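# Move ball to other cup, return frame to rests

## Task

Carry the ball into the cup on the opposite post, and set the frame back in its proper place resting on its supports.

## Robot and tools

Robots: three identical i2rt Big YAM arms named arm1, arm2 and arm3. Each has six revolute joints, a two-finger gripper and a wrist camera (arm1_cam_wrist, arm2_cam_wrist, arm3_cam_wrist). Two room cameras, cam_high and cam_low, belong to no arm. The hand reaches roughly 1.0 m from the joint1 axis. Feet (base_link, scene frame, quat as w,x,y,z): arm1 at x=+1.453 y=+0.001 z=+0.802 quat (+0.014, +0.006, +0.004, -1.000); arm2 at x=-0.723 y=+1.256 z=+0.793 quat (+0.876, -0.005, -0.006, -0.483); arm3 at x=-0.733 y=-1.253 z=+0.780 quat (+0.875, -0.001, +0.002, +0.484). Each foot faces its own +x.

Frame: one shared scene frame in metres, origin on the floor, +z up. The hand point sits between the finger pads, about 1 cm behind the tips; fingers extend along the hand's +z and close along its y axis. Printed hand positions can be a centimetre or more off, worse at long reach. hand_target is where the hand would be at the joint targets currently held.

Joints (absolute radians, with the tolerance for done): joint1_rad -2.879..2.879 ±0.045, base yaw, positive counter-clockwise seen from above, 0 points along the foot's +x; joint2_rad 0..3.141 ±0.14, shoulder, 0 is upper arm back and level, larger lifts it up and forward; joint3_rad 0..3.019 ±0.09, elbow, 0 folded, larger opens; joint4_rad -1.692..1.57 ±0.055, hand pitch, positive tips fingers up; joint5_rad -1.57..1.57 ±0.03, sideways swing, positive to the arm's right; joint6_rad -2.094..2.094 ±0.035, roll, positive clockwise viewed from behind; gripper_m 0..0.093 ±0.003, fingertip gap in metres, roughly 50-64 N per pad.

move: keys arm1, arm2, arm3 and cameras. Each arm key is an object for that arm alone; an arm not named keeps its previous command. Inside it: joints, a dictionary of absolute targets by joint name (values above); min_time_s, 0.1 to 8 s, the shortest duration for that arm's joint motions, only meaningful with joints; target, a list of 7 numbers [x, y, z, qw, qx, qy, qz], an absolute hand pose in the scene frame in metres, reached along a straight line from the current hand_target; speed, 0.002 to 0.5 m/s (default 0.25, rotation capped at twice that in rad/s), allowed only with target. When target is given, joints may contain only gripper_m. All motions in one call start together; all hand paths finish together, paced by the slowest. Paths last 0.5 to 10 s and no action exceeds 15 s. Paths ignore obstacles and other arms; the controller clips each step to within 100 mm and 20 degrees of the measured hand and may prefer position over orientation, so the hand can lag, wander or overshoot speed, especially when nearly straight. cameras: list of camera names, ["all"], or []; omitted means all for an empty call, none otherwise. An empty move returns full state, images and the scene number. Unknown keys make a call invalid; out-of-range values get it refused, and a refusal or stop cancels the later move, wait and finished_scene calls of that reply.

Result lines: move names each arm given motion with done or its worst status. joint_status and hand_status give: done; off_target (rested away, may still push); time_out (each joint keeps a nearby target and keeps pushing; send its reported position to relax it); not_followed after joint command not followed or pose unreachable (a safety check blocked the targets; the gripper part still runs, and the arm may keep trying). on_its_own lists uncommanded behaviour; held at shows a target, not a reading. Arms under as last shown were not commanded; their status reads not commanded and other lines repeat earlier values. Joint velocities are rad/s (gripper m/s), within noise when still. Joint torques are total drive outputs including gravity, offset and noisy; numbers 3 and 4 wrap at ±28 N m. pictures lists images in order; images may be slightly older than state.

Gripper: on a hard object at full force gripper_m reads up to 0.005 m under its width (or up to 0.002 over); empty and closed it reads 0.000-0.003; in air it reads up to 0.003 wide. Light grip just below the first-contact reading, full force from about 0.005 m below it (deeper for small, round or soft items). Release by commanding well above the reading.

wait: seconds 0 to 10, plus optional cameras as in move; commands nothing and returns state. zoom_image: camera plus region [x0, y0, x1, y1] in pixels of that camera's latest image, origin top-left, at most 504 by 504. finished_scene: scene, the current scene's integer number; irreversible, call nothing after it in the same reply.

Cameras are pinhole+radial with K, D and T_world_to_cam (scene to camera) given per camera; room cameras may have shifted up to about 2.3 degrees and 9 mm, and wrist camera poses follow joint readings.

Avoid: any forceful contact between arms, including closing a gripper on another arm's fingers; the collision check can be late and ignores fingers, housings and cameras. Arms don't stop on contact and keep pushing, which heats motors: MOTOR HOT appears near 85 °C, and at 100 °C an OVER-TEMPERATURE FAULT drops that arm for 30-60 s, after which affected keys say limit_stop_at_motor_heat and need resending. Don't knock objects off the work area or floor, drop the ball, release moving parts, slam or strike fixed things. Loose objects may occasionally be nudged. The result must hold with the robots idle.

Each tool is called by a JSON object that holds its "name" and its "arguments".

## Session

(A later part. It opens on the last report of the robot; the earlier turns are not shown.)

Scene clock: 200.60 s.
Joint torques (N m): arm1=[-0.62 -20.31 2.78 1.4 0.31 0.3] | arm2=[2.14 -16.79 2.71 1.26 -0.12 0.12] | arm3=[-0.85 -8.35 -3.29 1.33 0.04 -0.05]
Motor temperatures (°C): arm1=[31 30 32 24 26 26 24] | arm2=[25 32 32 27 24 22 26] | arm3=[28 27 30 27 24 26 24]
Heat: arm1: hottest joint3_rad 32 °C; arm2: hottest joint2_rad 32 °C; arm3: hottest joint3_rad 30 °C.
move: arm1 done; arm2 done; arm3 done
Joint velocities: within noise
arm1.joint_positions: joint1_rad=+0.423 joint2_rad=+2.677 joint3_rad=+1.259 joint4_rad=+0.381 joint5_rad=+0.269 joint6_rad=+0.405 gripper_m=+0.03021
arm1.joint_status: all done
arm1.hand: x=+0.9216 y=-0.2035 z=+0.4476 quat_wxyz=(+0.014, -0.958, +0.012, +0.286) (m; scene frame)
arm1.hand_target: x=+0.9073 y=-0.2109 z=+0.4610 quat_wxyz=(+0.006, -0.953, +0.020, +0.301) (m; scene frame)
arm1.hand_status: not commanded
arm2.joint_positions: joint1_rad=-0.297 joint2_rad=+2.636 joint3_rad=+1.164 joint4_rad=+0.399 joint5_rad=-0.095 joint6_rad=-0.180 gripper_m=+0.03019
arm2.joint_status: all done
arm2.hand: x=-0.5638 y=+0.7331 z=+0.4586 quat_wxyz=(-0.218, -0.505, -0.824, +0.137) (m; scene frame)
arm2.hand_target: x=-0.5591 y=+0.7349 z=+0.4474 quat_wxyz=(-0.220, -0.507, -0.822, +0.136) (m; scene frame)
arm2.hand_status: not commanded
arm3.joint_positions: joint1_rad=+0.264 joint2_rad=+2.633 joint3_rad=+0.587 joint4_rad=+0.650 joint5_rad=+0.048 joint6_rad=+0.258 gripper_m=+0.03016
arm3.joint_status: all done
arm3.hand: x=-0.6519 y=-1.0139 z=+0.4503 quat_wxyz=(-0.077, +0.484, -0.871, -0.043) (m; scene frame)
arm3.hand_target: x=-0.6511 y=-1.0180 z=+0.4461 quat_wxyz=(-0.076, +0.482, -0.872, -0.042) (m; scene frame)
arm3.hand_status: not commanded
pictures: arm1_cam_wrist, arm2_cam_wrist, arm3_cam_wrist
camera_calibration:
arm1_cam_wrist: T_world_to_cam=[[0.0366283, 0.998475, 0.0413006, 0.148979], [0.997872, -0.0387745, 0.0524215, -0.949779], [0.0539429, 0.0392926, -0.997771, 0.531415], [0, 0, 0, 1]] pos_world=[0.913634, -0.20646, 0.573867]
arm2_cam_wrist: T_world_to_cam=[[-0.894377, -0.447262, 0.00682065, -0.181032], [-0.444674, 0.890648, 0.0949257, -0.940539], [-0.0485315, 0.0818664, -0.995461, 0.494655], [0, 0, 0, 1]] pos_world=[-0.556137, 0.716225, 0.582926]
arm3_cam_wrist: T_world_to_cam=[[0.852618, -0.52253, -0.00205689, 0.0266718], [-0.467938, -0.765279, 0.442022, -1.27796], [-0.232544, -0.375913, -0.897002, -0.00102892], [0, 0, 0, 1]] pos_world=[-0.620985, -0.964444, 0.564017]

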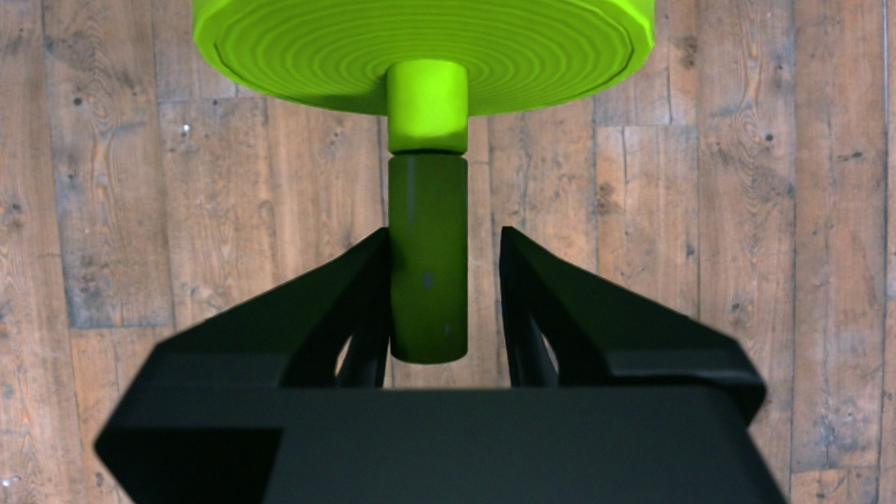

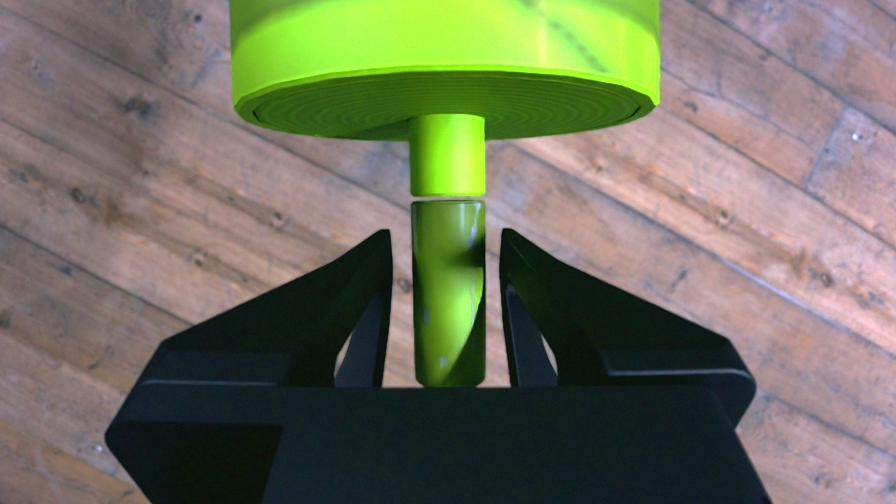

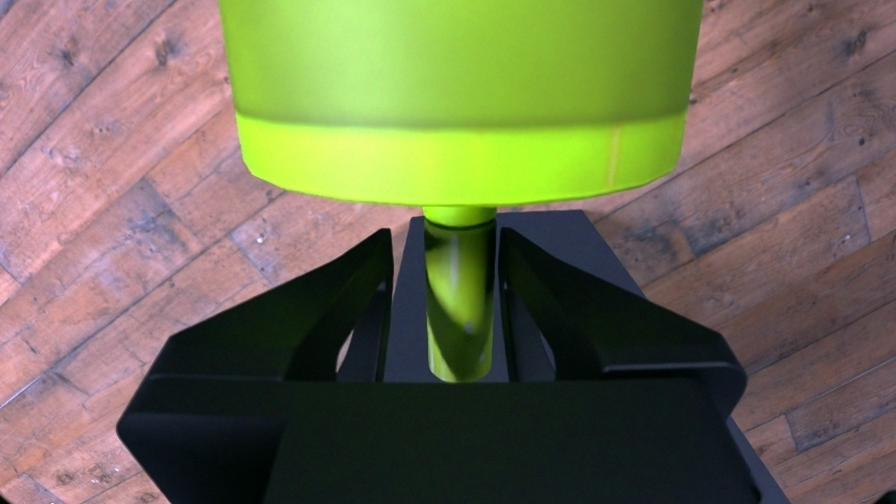

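{"name": "move", "arguments": {"arm1": {"joints":{"gripper_m":0.01}}, "arm2": {"joints":{"gripper_m":0.01}}, "arm3": {"joints":{"gripper_m":0.01}}, "cameras": ["all"]}}

Scene clock: 205.50 s.
Joint torques (N m): arm1=[-0.85 -20.13 2.63 1.42 0.42 0.29] | arm2=[2.14 -16.85 2.7 1.26 -0.25 0.12] | arm3=[-0.38 -8.41 -3.3 1.29 -0.14 -0.02]
Motor temperatures (°C): arm1=[31 31 32 24 26 26 24] | arm2=[25 32 32 27 24 22 26] | arm3=[28 28 30 27 24 26 24]
Heat: arm1: hottest joint3_rad 32 °C; arm2: hottest joint2_rad 32 °C; arm3: hottest joint3_rad 30 °C.
move: arm1 off_target; arm2 off_target; arm3 off_target
Joint velocities: within noise
arm1.joint_positions: joint1_rad=+0.425 joint2_rad=+2.677 joint3_rad=+1.261 joint4_rad=+0.381 joint5_rad=+0.266 joint6_rad=+0.407 gripper_m=+0.01911
arm1.joint_status: gripper_m off_target (ended at +0.01914, target +0.01000)
arm1.hand: x=+0.9211 y=-0.2058 z=+0.4479 quat_wxyz=(+0.011, -0.958, +0.012, +0.286) (m; scene frame)
arm1.hand_target: x=+0.9072 y=-0.2111 z=+0.4611 quat_wxyz=(+0.006, -0.953, +0.020, +0.301) (m; scene frame)
arm1.hand_status: not commanded
arm2.joint_positions: joint1_rad=-0.297 joint2_rad=+2.636 joint3_rad=+1.164 joint4_rad=+0.399 joint5_rad=-0.092 joint6_rad=-0.180 gripper_m=+0.01809
arm2.joint_status: gripper_m off_target (ended at +0.01813, target +0.01000)
arm2.hand: x=-0.5644 y=+0.7328 z=+0.4586 quat_wxyz=(-0.217, -0.506, -0.823, +0.138) (m; scene frame)
arm2.hand_target: x=-0.5591 y=+0.7349 z=+0.4474 quat_wxyz=(-0.220, -0.507, -0.822, +0.136) (m; scene frame)
arm2.hand_status: not commanded
arm3.joint_positions: joint1_rad=+0.259 joint2_rad=+2.634 joint3_rad=+0.587 joint4_rad=+0.651 joint5_rad=+0.052 joint6_rad=+0.255 gripper_m=+0.01734
arm3.joint_status: gripper_m off_target (ended at +0.01737, target +0.01000)
arm3.hand: x=-0.6499 y=-1.0147 z=+0.4502 quat_wxyz=(-0.079, +0.482, -0.872, -0.041) (m; scene frame)
arm3.hand_target: x=-0.6511 y=-1.0181 z=+0.4461 quat_wxyz=(-0.076, +0.482, -0.872, -0.042) (m; scene frame)
arm3.hand_status: not commanded
pictures: arm1_cam_wrist, arm2_cam_wrist, arm3_cam_wrist, cam_high, cam_low
camera_calibration:
arm1_cam_wrist: T_world_to_cam=[[0.0342754, 0.998743, 0.0365632, 0.155698], [0.998001, -0.0361479, 0.0518437, -0.948701], [0.0531003, 0.0347132, -0.997986, 0.531649], [0, 0, 0, 1]] pos_world=[0.913237, -0.208251, 0.57407]
arm2_cam_wrist: T_world_to_cam=[[-0.895122, -0.445715, 0.00978494, -0.18451], [-0.442878, 0.891515, 0.095179, -0.940311], [-0.0511461, 0.0808633, -0.995412, 0.493891], [0, 0, 0, 1]] pos_world=[-0.556342, 0.716125, 0.582929]
arm3_cam_wrist: T_world_to_cam=[[0.850864, -0.525381, 0.00237054, 0.0186151], [-0.472466, -0.763179, 0.440832, -1.27786], [-0.229796, -0.376208, -0.897586, 0.000826367], [0, 0, 0, 1]] pos_world=[-0.619393, -0.965143, 0.564018]

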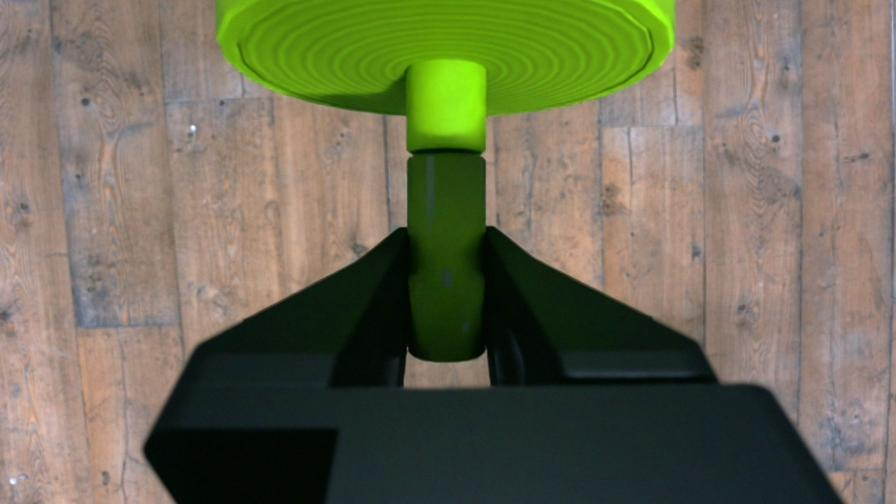

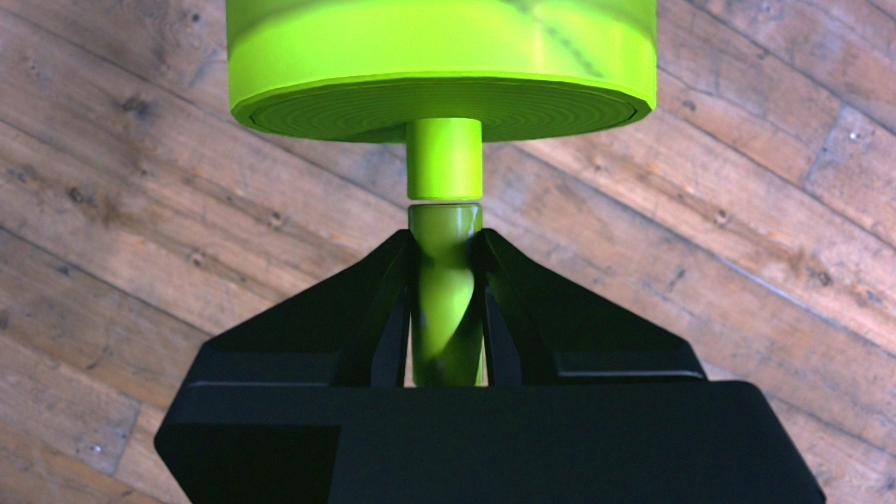

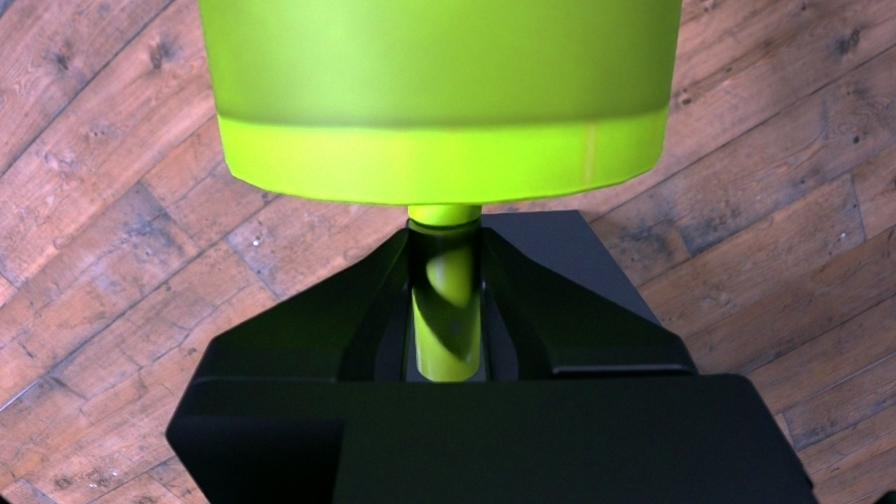

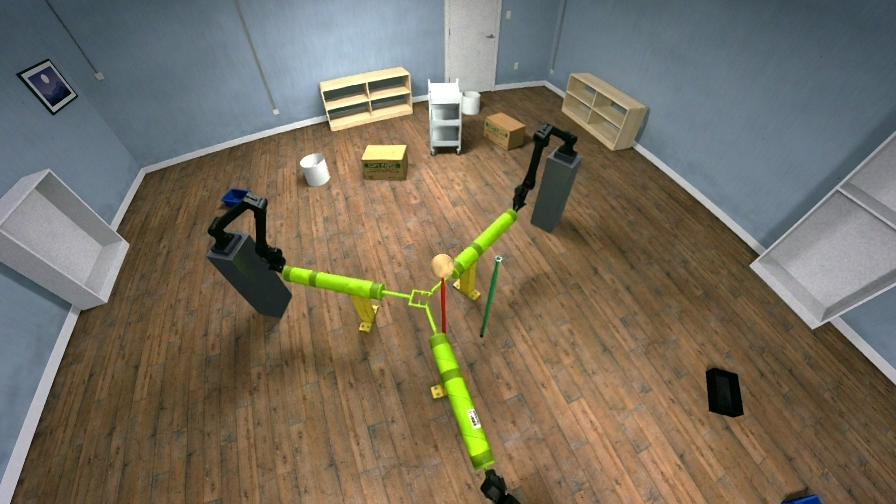

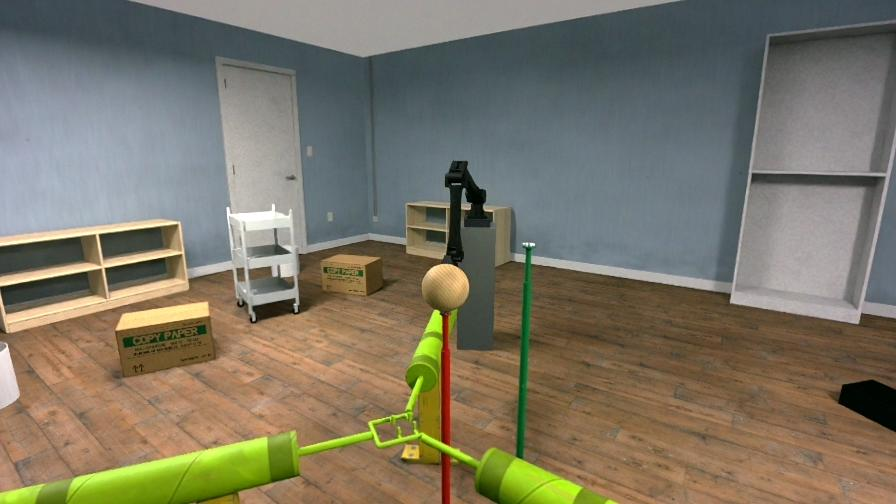

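{"name": "move", "arguments": {"arm1": {"target":[0.915,-0.208,0.512,0.0063,-0.954,0.02,0.301],"speed":0.06}, "arm2": {"target":[-0.562,0.733,0.514,0.22,0.507,0.822,-0.136],"speed":0.06}, "arm3": {"target":[-0.650,-1.016,0.51,0.0763,-0.4822,0.8717,0.0422],"speed":0.06}, "cameras": ["all"]}}

Scene clock: 236.70 s.
Joint torques (N m): arm1=[-0.62 -21.6 1.33 1.05 0.38 0.29] | arm2=[0.5 -21.95 0.76 0.32 -0.31 0.06] | arm3=[-0.5 -11.58 -5.2 0.27 -0.15 -0.01]
Motor temperatures (°C): arm1=[30 34 31 24 26 26 25] | arm2=[25 33 30 27 24 22 28] | arm3=[28 28 28 27 24 25 26]
Heat: arm1: hottest joint2_rad 34 °C; arm2: hottest joint2_rad 33 °C; arm3: hottest joint1_rad 28 °C.
move: arm1 off_target; arm2 off_target; arm3 off_target
Joint velocities: within noise
arm1.joint_positions: joint1_rad=+0.424 joint2_rad=+2.567 joint3_rad=+1.171 joint4_rad=+0.363 joint5_rad=+0.268 joint6_rad=+0.407 gripper_m=+0.01911
arm1.joint_status: not commanded
arm1.hand: x=+0.9259 y=-0.2027 z=+0.4894 quat_wxyz=(+0.012, -0.958, +0.013, +0.288) (m; scene frame)
arm1.hand_target: x=+0.9151 y=-0.2080 z=+0.5112 quat_wxyz=(+0.006, -0.953, +0.020, +0.301) (m; scene frame)
arm1.hand_status: off_target (0.026 m and 1.9 deg from the pose sent, 0.064 m and 2.1 deg at the start)
arm2.joint_positions: joint1_rad=-0.287 joint2_rad=+2.532 joint3_rad=+1.091 joint4_rad=+0.353 joint5_rad=-0.093 joint6_rad=-0.180 gripper_m=+0.01809
arm2.joint_status: not commanded
arm2.hand: x=-0.5606 y=+0.7408 z=+0.4955 quat_wxyz=(-0.213, -0.503, -0.827, +0.132) (m; scene frame)
arm2.hand_target: x=-0.5621 y=+0.7331 z=+0.5133 quat_wxyz=(-0.220, -0.507, -0.822, +0.136) (m; scene frame)
arm2.hand_status: off_target (0.020 m and 1.2 deg from the pose sent, 0.056 m and 0.5 deg at the start)
arm3.joint_positions: joint1_rad=+0.259 joint2_rad=+2.449 joint3_rad=+0.502 joint4_rad=+0.562 joint5_rad=+0.052 joint6_rad=+0.253 gripper_m=+0.01734
arm3.joint_status: not commanded
arm3.hand: x=-0.6475 y=-1.0070 z=+0.4996 quat_wxyz=(-0.083, +0.483, -0.871, -0.044) (m; scene frame)
arm3.hand_target: x=-0.6501 y=-1.0161 z=+0.5094 quat_wxyz=(-0.076, +0.482, -0.872, -0.042) (m; scene frame)
arm3.hand_status: off_target (0.014 m and 0.8 deg from the pose sent, 0.060 m and 0.3 deg at the start)
pictures: arm1_cam_wrist, arm2_cam_wrist, arm3_cam_wrist, cam_high, cam_low
camera_calibration:
arm1_cam_wrist: T_world_to_cam=[[0.0365585, 0.998644, 0.0370573, 0.148489], [0.998068, -0.0383516, 0.0488892, -0.954626], [0.0502441, 0.0351984, -0.998117, 0.57548], [0, 0, 0, 1]] pos_world=[0.918439, -0.205155, 0.615565]
arm2_cam_wrist: T_world_to_cam=[[-0.890253, -0.45543, 0.00571943, -0.166055], [-0.452184, 0.885273, 0.108729, -0.956562], [-0.0545815, 0.0942097, -0.994055, 0.517622], [0, 0, 0, 1]] pos_world=[-0.55212, 0.722427, 0.6195]
arm3_cam_wrist: T_world_to_cam=[[0.851604, -0.524186, 0.000197852, 0.0231945], [-0.47278, -0.767926, 0.432168, -1.29337], [-0.226384, -0.368129, -0.901793, 0.0610792], [0, 0, 0, 1]] pos_world=[-0.617402, -0.958565, 0.614027]

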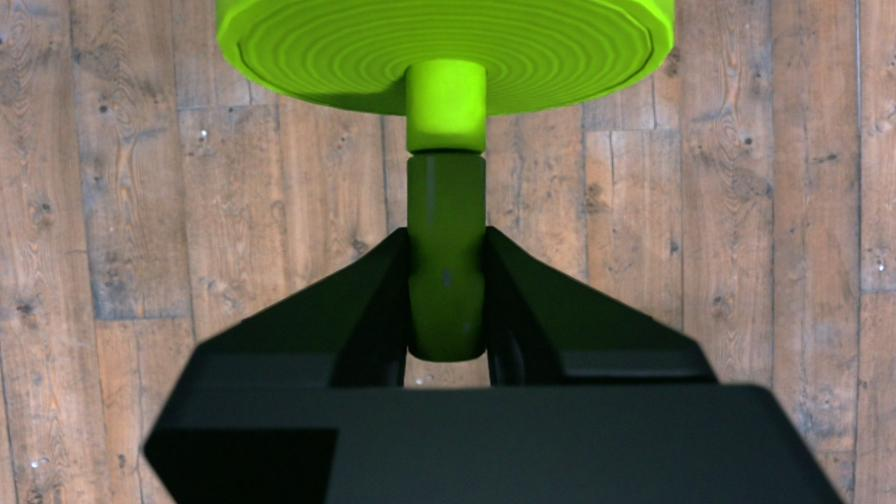

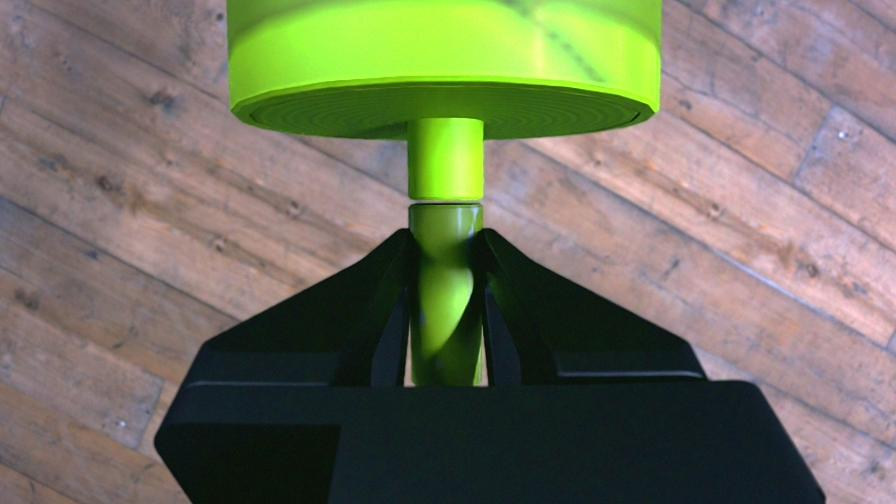

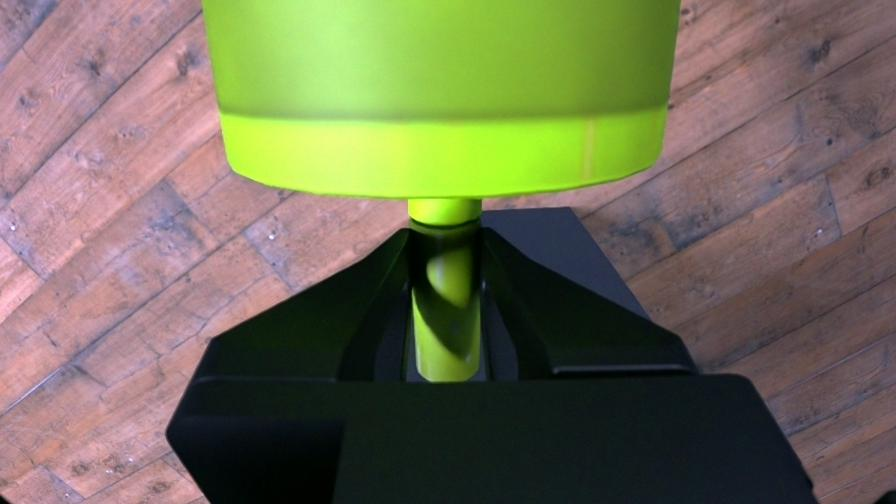

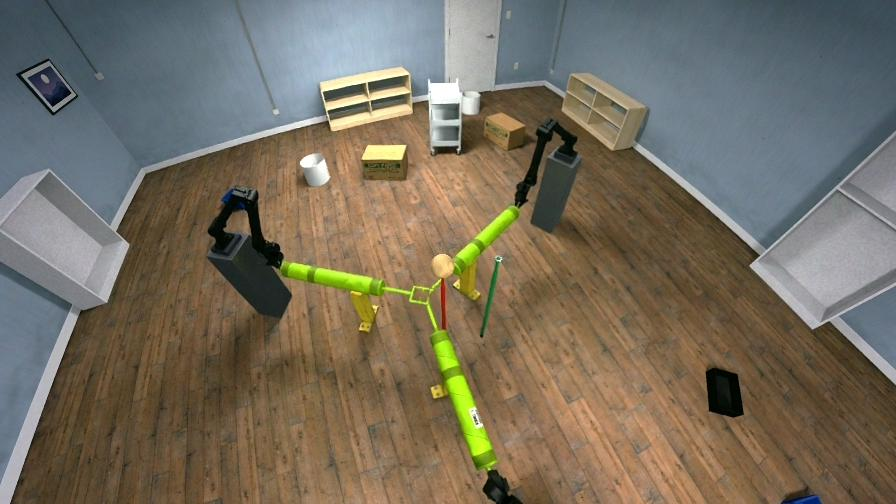

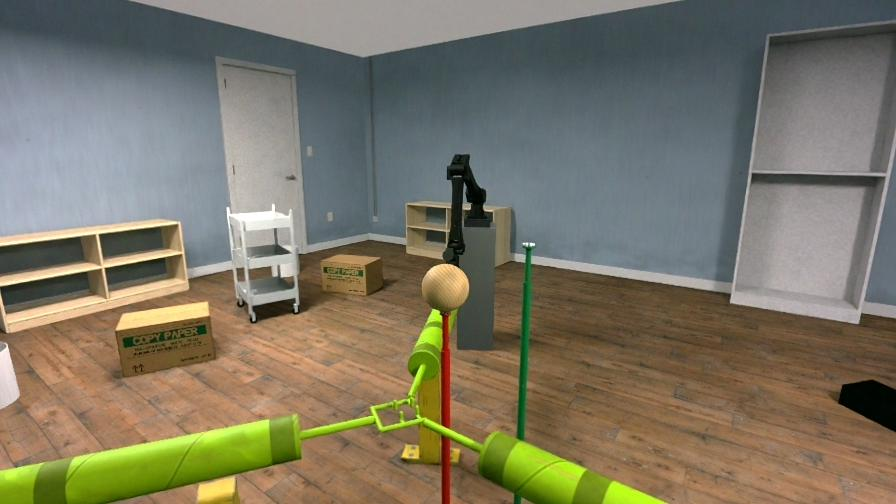

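{"name": "move", "arguments": {"arm1": {"target":[0.911,-0.209,0.638,0.0063,-0.954,0.02,0.301],"speed":0.1}, "arm2": {"target":[-0.566,0.726,0.647,0.22,0.507,0.822,-0.136],"speed":0.1}, "arm3": {"target":[-0.653,-1.022,0.63,0.0763,-0.4822,0.8717,0.0422],"speed":0.1}, "cameras": ["cam_high","cam_low","arm3_cam_wrist"]}}

{"name": "zoom_image", "arguments": {"camera": "cam_high", "region": [370, 240, 520, 350]}}

{"name": "zoom_image", "arguments": {"camera": "cam_low", "region": [330, 220, 610, 420]}}

Scene clock: 247.00 s.
Joint torques (N m): arm1=[-0.91 -20.89 3.34 0.95 0.45 0.27] | arm2=[0.97 -21.3 3.02 0.4 -0.49 0.02] | arm3=[-0.03 -9.29 -0.13 0.03 -0.11 0.05]
Motor temperatures (°C): arm1=[30 35 30 24 26 26 26] | arm2=[25 34 29 26 24 22 28] | arm3=[28 28 28 27 24 25 26]
Heat: arm1: hottest joint2_rad 35 °C; arm2: hottest joint2_rad 34 °C; arm3: hottest joint1_rad 28 °C.
move: arm1 off_target; arm2 off_target; arm3 done
Joint velocities: within noise
arm1.joint_positions: joint1_rad=+0.424 joint2_rad=+2.241 joint3_rad=+1.040 joint4_rad=+0.165 joint5_rad=+0.265 joint6_rad=+0.407 gripper_m=+0.01911
arm1.joint_status: not commanded
arm1.hand: x=+0.9207 y=-0.2064 z=+0.6143 quat_wxyz=(+0.011, -0.958, +0.012, +0.286) (m; scene frame)
arm1.hand_target: x=+0.9110 y=-0.2090 z=+0.6373 quat_wxyz=(+0.006, -0.953, +0.020, +0.301) (m; scene frame)
arm1.hand_status: off_target (0.026 m and 2.1 deg from the pose sent, 0.149 m and 1.9 deg at the start)
arm2.joint_positions: joint1_rad=-0.303 joint2_rad=+2.185 joint3_rad=+0.976 joint4_rad=+0.106 joint5_rad=-0.094 joint6_rad=-0.187 gripper_m=+0.01809
arm2.joint_status: not commanded
arm2.hand: x=-0.5678 y=+0.7335 z=+0.6248 quat_wxyz=(-0.207, -0.508, -0.826, +0.129) (m; scene frame)
arm2.hand_target: x=-0.5660 y=+0.7260 z=+0.6463 quat_wxyz=(-0.220, -0.507, -0.822, +0.136) (m; scene frame)
arm2.hand_status: off_target (0.023 m and 1.8 deg from the pose sent, 0.152 m and 1.2 deg at the start)
arm3.joint_positions: joint1_rad=+0.259 joint2_rad=+1.867 joint3_rad=+0.322 joint4_rad=+0.157 joint5_rad=+0.052 joint6_rad=+0.253 gripper_m=+0.01734
arm3.joint_status: not commanded
arm3.hand: x=-0.6499 y=-1.0157 z=+0.6259 quat_wxyz=(-0.082, +0.483, -0.871, -0.044) (m; scene frame)
arm3.hand_target: x=-0.6529 y=-1.0218 z=+0.6296 quat_wxyz=(-0.077, +0.482, -0.872, -0.042) (m; scene frame)
arm3.hand_status: done (0.008 m and 0.7 deg from the pose sent, 0.131 m and 0.8 deg at the start)
pictures: arm3_cam_wrist, cam_high, cam_low
camera_calibration:
arm3_cam_wrist: T_world_to_cam=[[0.851817, -0.523839, 0.000847117, 0.0207657], [-0.472201, -0.767146, 0.434181, -1.35569], [-0.226791, -0.370243, -0.900825, 0.168208], [0, 0, 0, 1]] pos_world=[-0.619701, -0.96686, 0.740125]

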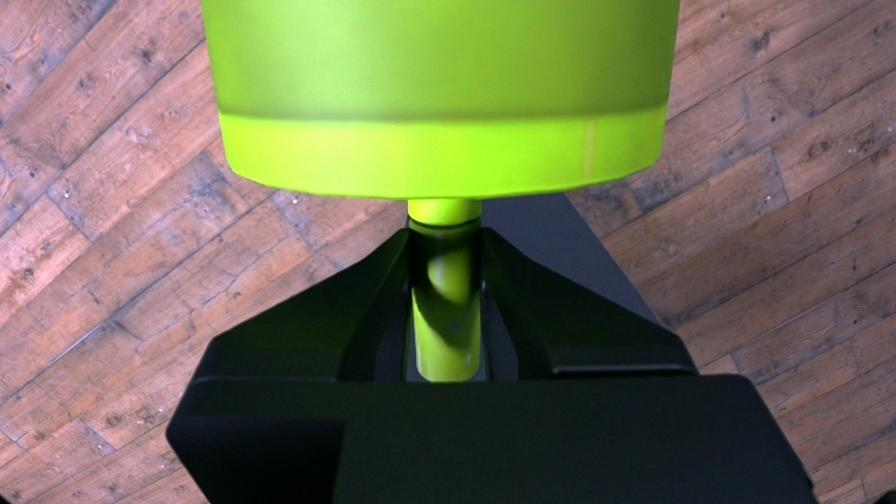

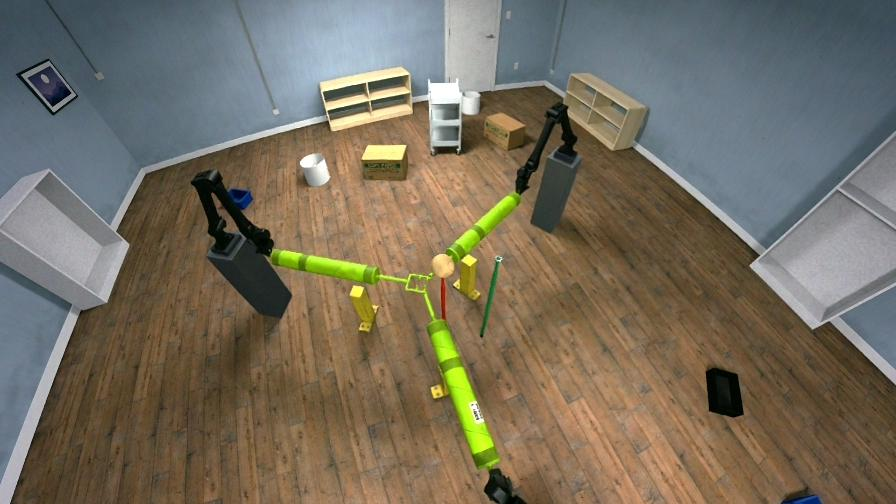

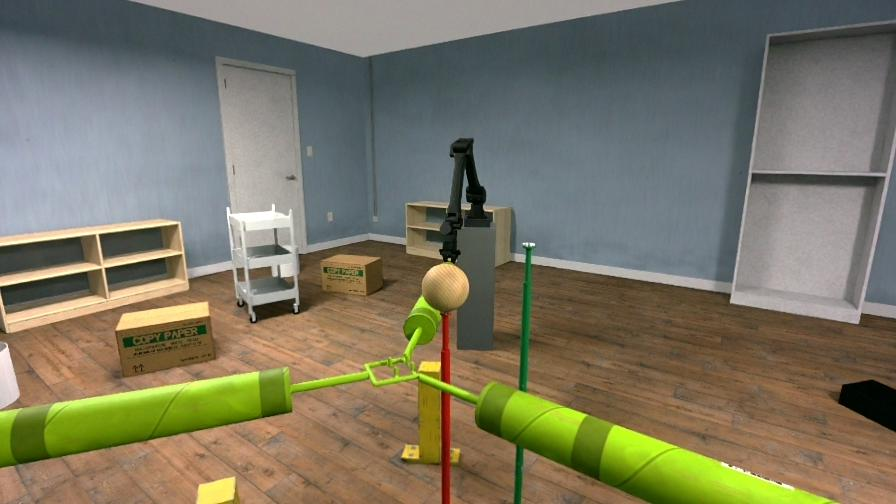

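Scaled by 3.360 from the camera's 896x504 image, which has a finer 1280x720 frame.

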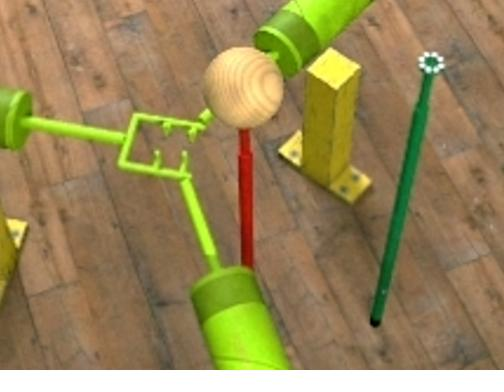

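Scaled by 1.800 from the camera's 896x504 image, which has a finer 1280x720 frame.

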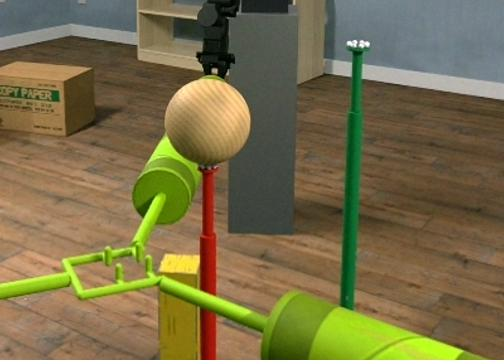

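{"name": "move", "arguments": {"arm1": {"target":[0.974,-0.113,0.637,0.0063,-0.954,0.02,0.301],"speed":0.06}, "arm2": {"target":[-0.5,0.822,0.646,0.22,0.507,0.822,-0.136],"speed":0.06}, "arm3": {"target":[-0.59,-0.926,0.624,0.0763,-0.4822,0.8717,0.0422],"speed":0.06}, "cameras": ["cam_high","cam_low"]}}

{"name": "zoom_image", "arguments": {"camera": "cam_high", "region": [370, 220, 520, 330]}}

{"name": "zoom_image", "arguments": {"camera": "cam_low", "region": [330, 220, 610, 420]}}

Scene clock: 285.67 s.
Joint torques (N m): arm1=[-1.96 -17.44 1.28 1.83 0.11 0.14] | arm2=[1.79 -18.67 1.46 1.06 -0.09 0.13] | arm3=[-0.67 -9.05 3.47 0.1 -0.15 -0.03]
Motor temperatures (°C): arm1=[30 35 30 24 26 25 26] | arm2=[25 41 29 26 24 22 29] | arm3=[28 29 26 27 24 25 26]
Heat: arm1: hottest joint2_rad 35 °C; arm2: hottest joint2_rad 41 °C; arm3: hottest joint2_rad 29 °C.
move: arm1 off_target; arm2 off_target; arm3 done
Joint velocities: within noise
arm1.joint_positions: joint1_rad=+0.288 joint2_rad=+2.159 joint3_rad=+0.767 joint4_rad=+0.379 joint5_rad=+0.192 joint6_rad=+0.293 gripper_m=+0.01911
arm1.joint_status: not commanded
arm1.hand: x=+0.9826 y=-0.1169 z=+0.6194 quat_wxyz=(+0.010, -0.959, +0.014, +0.284) (m; scene frame)
arm1.hand_target: x=+0.9741 y=-0.1130 z=+0.6364 quat_wxyz=(+0.006, -0.953, +0.020, +0.301) (m; scene frame)
arm1.hand_status: off_target (0.020 m and 2.2 deg from the pose sent, 0.110 m and 2.1 deg at the start)
arm2.joint_positions: joint1_rad=-0.092 joint2_rad=+2.113 joint3_rad=+0.787 joint4_rad=+0.228 joint5_rad=+0.004 joint6_rad=-0.004 gripper_m=+0.01809
arm2.joint_status: not commanded
arm2.hand: x=-0.5050 y=+0.8244 z=+0.6293 quat_wxyz=(-0.205, -0.506, -0.828, +0.129) (m; scene frame)
arm2.hand_target: x=-0.5001 y=+0.8220 z=+0.6454 quat_wxyz=(-0.220, -0.507, -0.822, +0.136) (m; scene frame)
arm2.hand_status: off_target (0.018 m and 2.0 deg from the pose sent, 0.113 m and 1.8 deg at the start)
arm3.joint_positions: joint1_rad=+0.169 joint2_rad=+1.922 joint3_rad=+0.608 joint4_rad=-0.054 joint5_rad=+0.035 joint6_rad=+0.165 gripper_m=+0.01734
arm3.joint_status: not commanded
arm3.hand: x=-0.5895 y=-0.9208 z=+0.6285 quat_wxyz=(-0.088, +0.482, -0.870, -0.049) (m; scene frame)
arm3.hand_target: x=-0.5901 y=-0.9262 z=+0.6241 quat_wxyz=(-0.076, +0.482, -0.872, -0.042) (m; scene frame)
arm3.hand_status: done (0.007 m and 1.5 deg from the pose sent, 0.108 m and 0.6 deg at the start)
pictures: cam_high, cam_low

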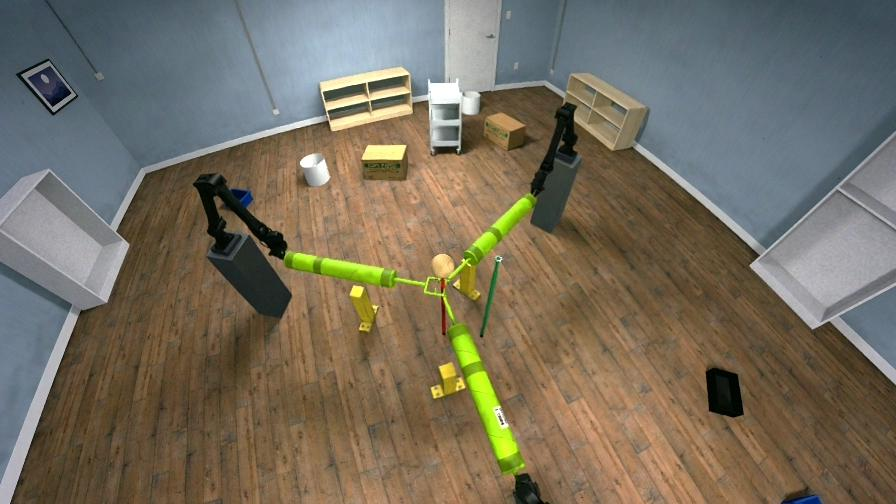

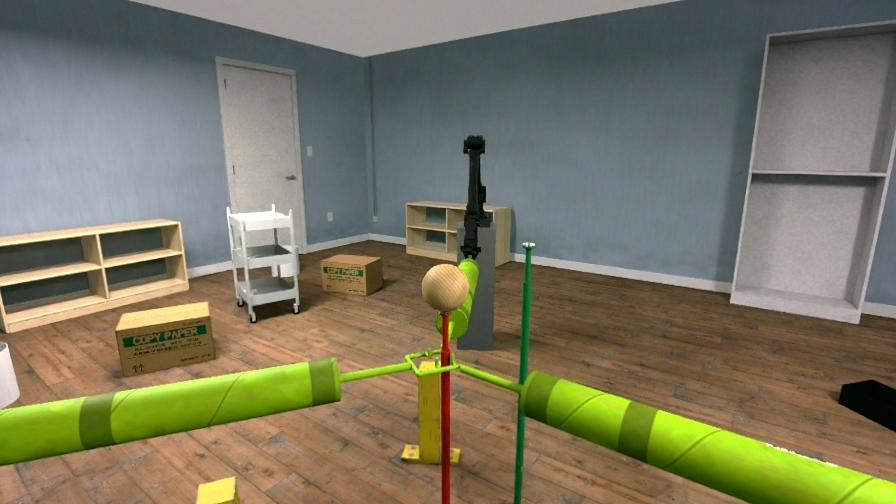

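Scaled by 3.360 from the camera's 896x504 image, which has a finer 1280x720 frame.

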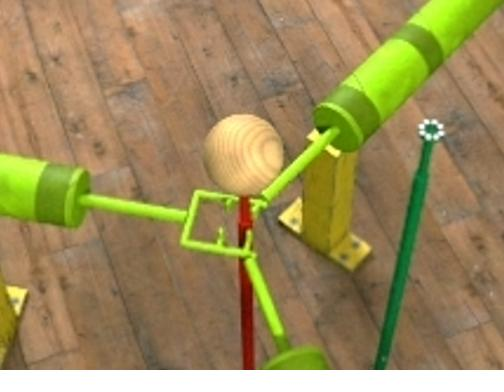

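Scaled by 1.800 from the camera's 896x504 image, which has a finer 1280x720 frame.

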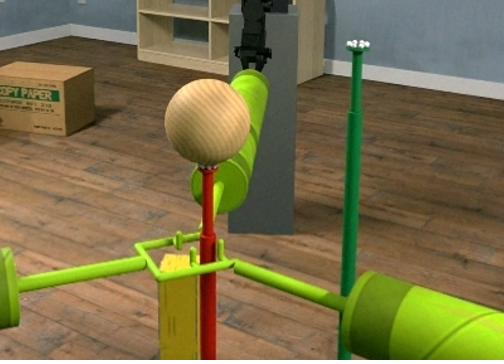

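{"name": "move", "arguments": {"arm1": {"target":[0.976,-0.108,0.713,0.0063,-0.954,0.02,0.301],"speed":0.08}, "arm2": {"target":[-0.497,0.826,0.722,0.22,0.507,0.822,-0.136],"speed":0.08}, "arm3": {"target":[-0.588,-0.923,0.697,0.0763,-0.4822,0.8717,0.0422],"speed":0.08}, "cameras": ["cam_high","cam_low"]}}

{"name": "zoom_image", "arguments": {"camera": "cam_high", "region": [370, 220, 520, 330]}}

{"name": "zoom_image", "arguments": {"camera": "cam_low", "region": [330, 220, 610, 420]}}

Scene clock: 340.07 s.
Joint torques (N m): arm1=[-2.55 -16.5 3.26 1.16 0.08 0.11] | arm2=[2.61 -17.73 3.55 0.39 -0.05 0.2] | arm3=[-0.44 -10.75 5.09 -0.36 -0.16 0]
Motor temperatures (°C): arm1=[30 38 29 24 26 25 27] | arm2=[25 37 28 26 24 22 29] | arm3=[27 29 26 27 24 25 27]
Heat: arm1: hottest joint2_rad 38 °C; arm2: hottest joint2_rad 37 °C; arm3: hottest joint2_rad 29 °C.
move: arm1 off_target; arm2 off_target; arm3 done
Joint velocities: within noise
arm1.joint_positions: joint1_rad=+0.283 joint2_rad=+1.919 joint3_rad=+0.716 joint4_rad=+0.200 joint5_rad=+0.186 joint6_rad=+0.287 gripper_m=+0.01911
arm1.joint_status: not commanded
arm1.hand: x=+0.9834 y=-0.1154 z=+0.6954 quat_wxyz=(+0.008, -0.958, +0.013, +0.287) (m; scene frame)
arm1.hand_target: x=+0.9762 y=-0.1080 z=+0.7123 quat_wxyz=(+0.007, -0.953, +0.020, +0.301) (m; scene frame)
arm1.hand_status: off_target (0.021 m and 1.8 deg from the pose sent, 0.094 m and 2.2 deg at the start)
arm2.joint_positions: joint1_rad=-0.090 joint2_rad=+1.887 joint3_rad=+0.756 joint4_rad=+0.042 joint5_rad=+0.008 joint6_rad=+0.000 gripper_m=+0.01809
arm2.joint_status: not commanded
arm2.hand: x=-0.5051 y=+0.8253 z=+0.7047 quat_wxyz=(-0.207, -0.507, -0.826, +0.132) (m; scene frame)
arm2.hand_target: x=-0.4972 y=+0.8259 z=+0.7213 quat_wxyz=(-0.220, -0.507, -0.822, +0.136) (m; scene frame)
arm2.hand_status: off_target (0.019 m and 1.6 deg from the pose sent, 0.093 m and 2.0 deg at the start)
arm3.joint_positions: joint1_rad=+0.165 joint2_rad=+1.714 joint3_rad=+0.617 joint4_rad=-0.288 joint5_rad=+0.035 joint6_rad=+0.160 gripper_m=+0.01734
arm3.joint_status: not commanded
arm3.hand: x=-0.5877 y=-0.9208 z=+0.6901 quat_wxyz=(-0.082, +0.483, -0.871, -0.043) (m; scene frame)
arm3.hand_target: x=-0.5879 y=-0.9229 z=+0.6968 quat_wxyz=(-0.077, +0.482, -0.872, -0.042) (m; scene frame)
arm3.hand_status: done (0.007 m and 0.7 deg from the pose sent, 0.068 m and 1.6 deg at the start)
pictures: cam_high, cam_low

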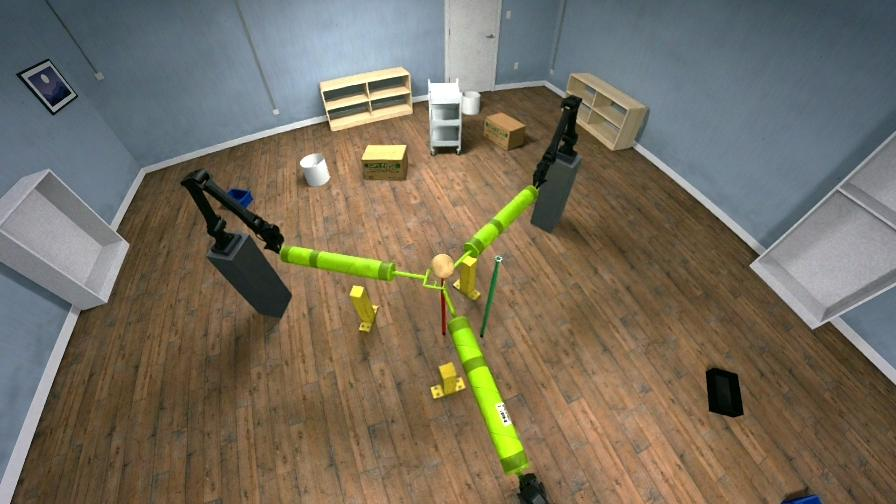

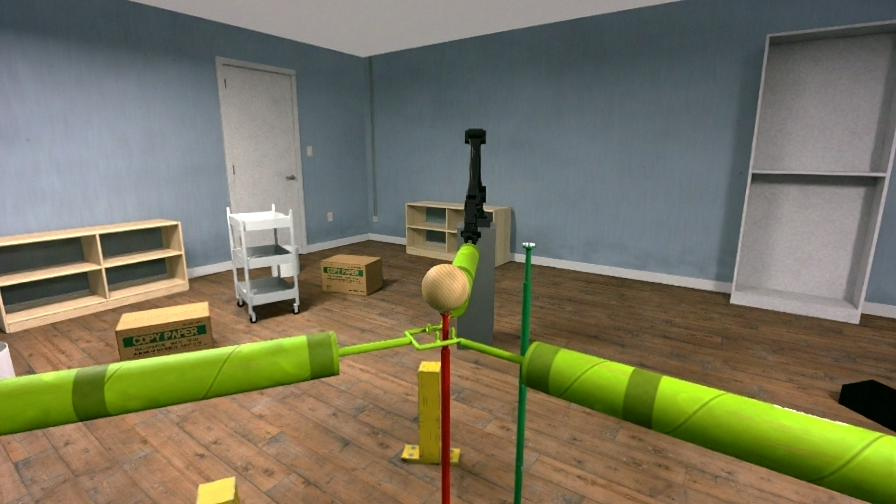

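Scaled by 3.360 from the camera's 896x504 image, which has a finer 1280x720 frame.

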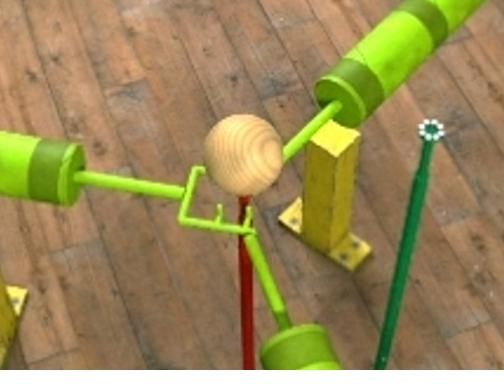

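Scaled by 1.800 from the camera's 896x504 image, which has a finer 1280x720 frame.

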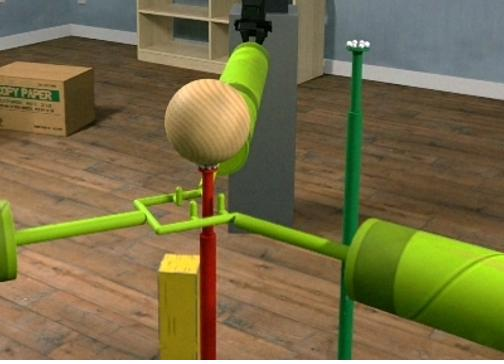

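{"name": "move", "arguments": {"arm1": {"target":[0.981,-0.098,0.730,0.0063,-0.954,0.02,0.301],"speed":0.05}, "arm2": {"target":[-0.489,0.835,0.740,0.22,0.507,0.822,-0.136],"speed":0.05}, "arm3": {"target":[-0.583,-0.916,0.722,0.0763,-0.4822,0.8717,0.0422],"speed":0.05}, "cameras": ["cam_high","cam_low"]}}

{"name": "zoom_image", "arguments": {"camera": "cam_high", "region": [400, 240, 500, 310]}}

{"name": "zoom_image", "arguments": {"camera": "cam_low", "region": [390, 250, 510, 370]}}

Scene clock: 357.77 s.
Joint torques (N m): arm1=[-2.9 -15.97 3.62 1.13 0.11 0.08] | arm2=[2.9 -17.55 3.92 0.42 -0.06 0.25] | arm3=[-0.5 -10.75 5.89 -0.65 -0.19 0]
Motor temperatures (°C): arm1=[30 36 29 24 26 25 27] | arm2=[25 37 28 26 24 22 30] | arm3=[27 29 27 27 24 25 27]
Heat: arm1: hottest joint2_rad 36 °C; arm2: hottest joint2_rad 37 °C; arm3: hottest joint2_rad 29 °C.
move: arm1 off_target; arm2 off_target; arm3 done
Joint velocities: within noise
arm1.joint_positions: joint1_rad=+0.266 joint2_rad=+1.857 joint3_rad=+0.691 joint4_rad=+0.164 joint5_rad=+0.173 joint6_rad=+0.273 gripper_m=+0.01911
arm1.joint_status: not commanded
arm1.hand: x=+0.9885 y=-0.1080 z=+0.7123 quat_wxyz=(+0.006, -0.958, +0.012, +0.287) (m; scene frame)
arm1.hand_target: x=+0.9811 y=-0.0981 z=+0.7293 quat_wxyz=(+0.007, -0.953, +0.020, +0.301) (m; scene frame)
arm1.hand_status: off_target (0.022 m and 1.9 deg from the pose sent, 0.039 m and 1.8 deg at the start)
arm2.joint_positions: joint1_rad=-0.065 joint2_rad=+1.831 joint3_rad=+0.747 joint4_rad=-0.008 joint5_rad=+0.022 joint6_rad=+0.020 gripper_m=+0.01809
arm2.joint_status: not commanded
arm2.hand: x=-0.4988 y=+0.8332 z=+0.7218 quat_wxyz=(-0.205, -0.506, -0.827, +0.133) (m; scene frame)
arm2.hand_target: x=-0.4890 y=+0.8348 z=+0.7392 quat_wxyz=(-0.220, -0.507, -0.822, +0.136) (m; scene frame)
arm2.hand_status: off_target (0.021 m and 1.8 deg from the pose sent, 0.040 m and 1.6 deg at the start)
arm3.joint_positions: joint1_rad=+0.160 joint2_rad=+1.654 joint3_rad=+0.650 joint4_rad=-0.378 joint5_rad=+0.035 joint6_rad=+0.155 gripper_m=+0.01734
arm3.joint_status: not commanded
arm3.hand: x=-0.5824 y=-0.9128 z=+0.7146 quat_wxyz=(-0.083, +0.483, -0.871, -0.044) (m; scene frame)
arm3.hand_target: x=-0.5830 y=-0.9158 z=+0.7218 quat_wxyz=(-0.077, +0.482, -0.872, -0.042) (m; scene frame)
arm3.hand_status: done (0.008 m and 0.8 deg from the pose sent, 0.033 m and 0.6 deg at the start)
pictures: cam_high, cam_low

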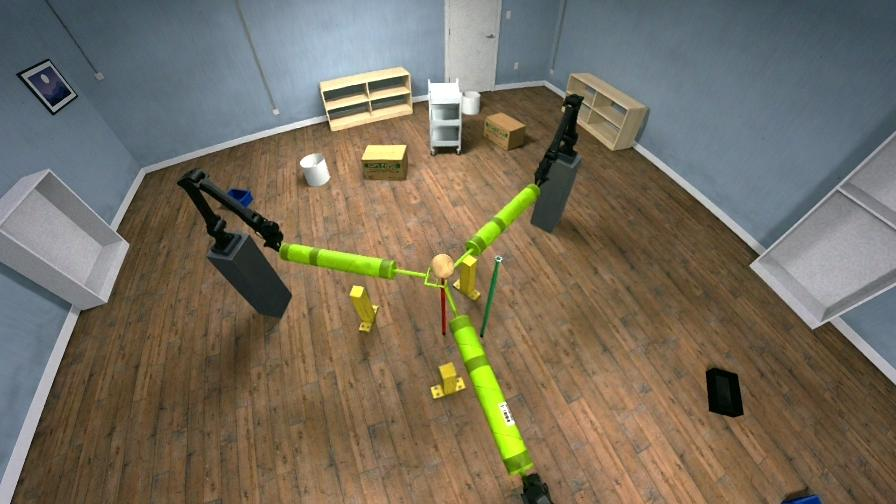

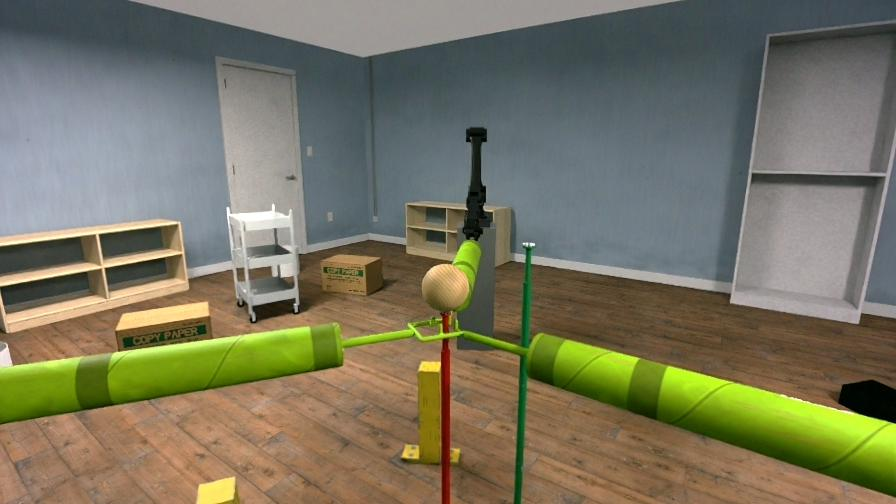

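Scaled by 5.040 from the camera's 896x504 image, which has a finer 1280x720 frame.

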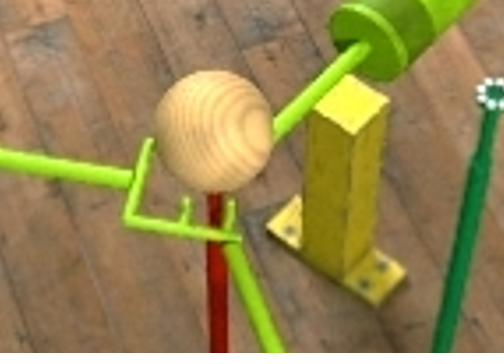

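Scaled by 4.200 from the camera's 896x504 image, which has a finer 1280x720 frame.

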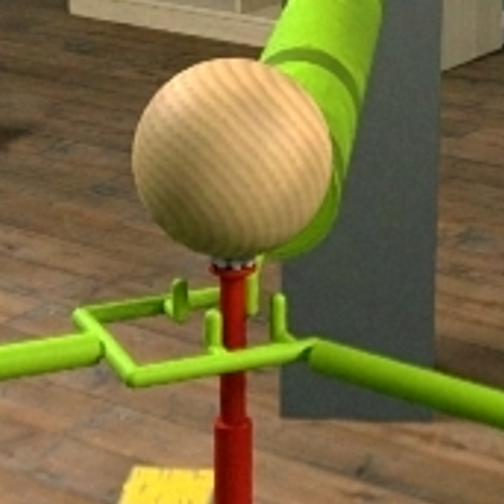

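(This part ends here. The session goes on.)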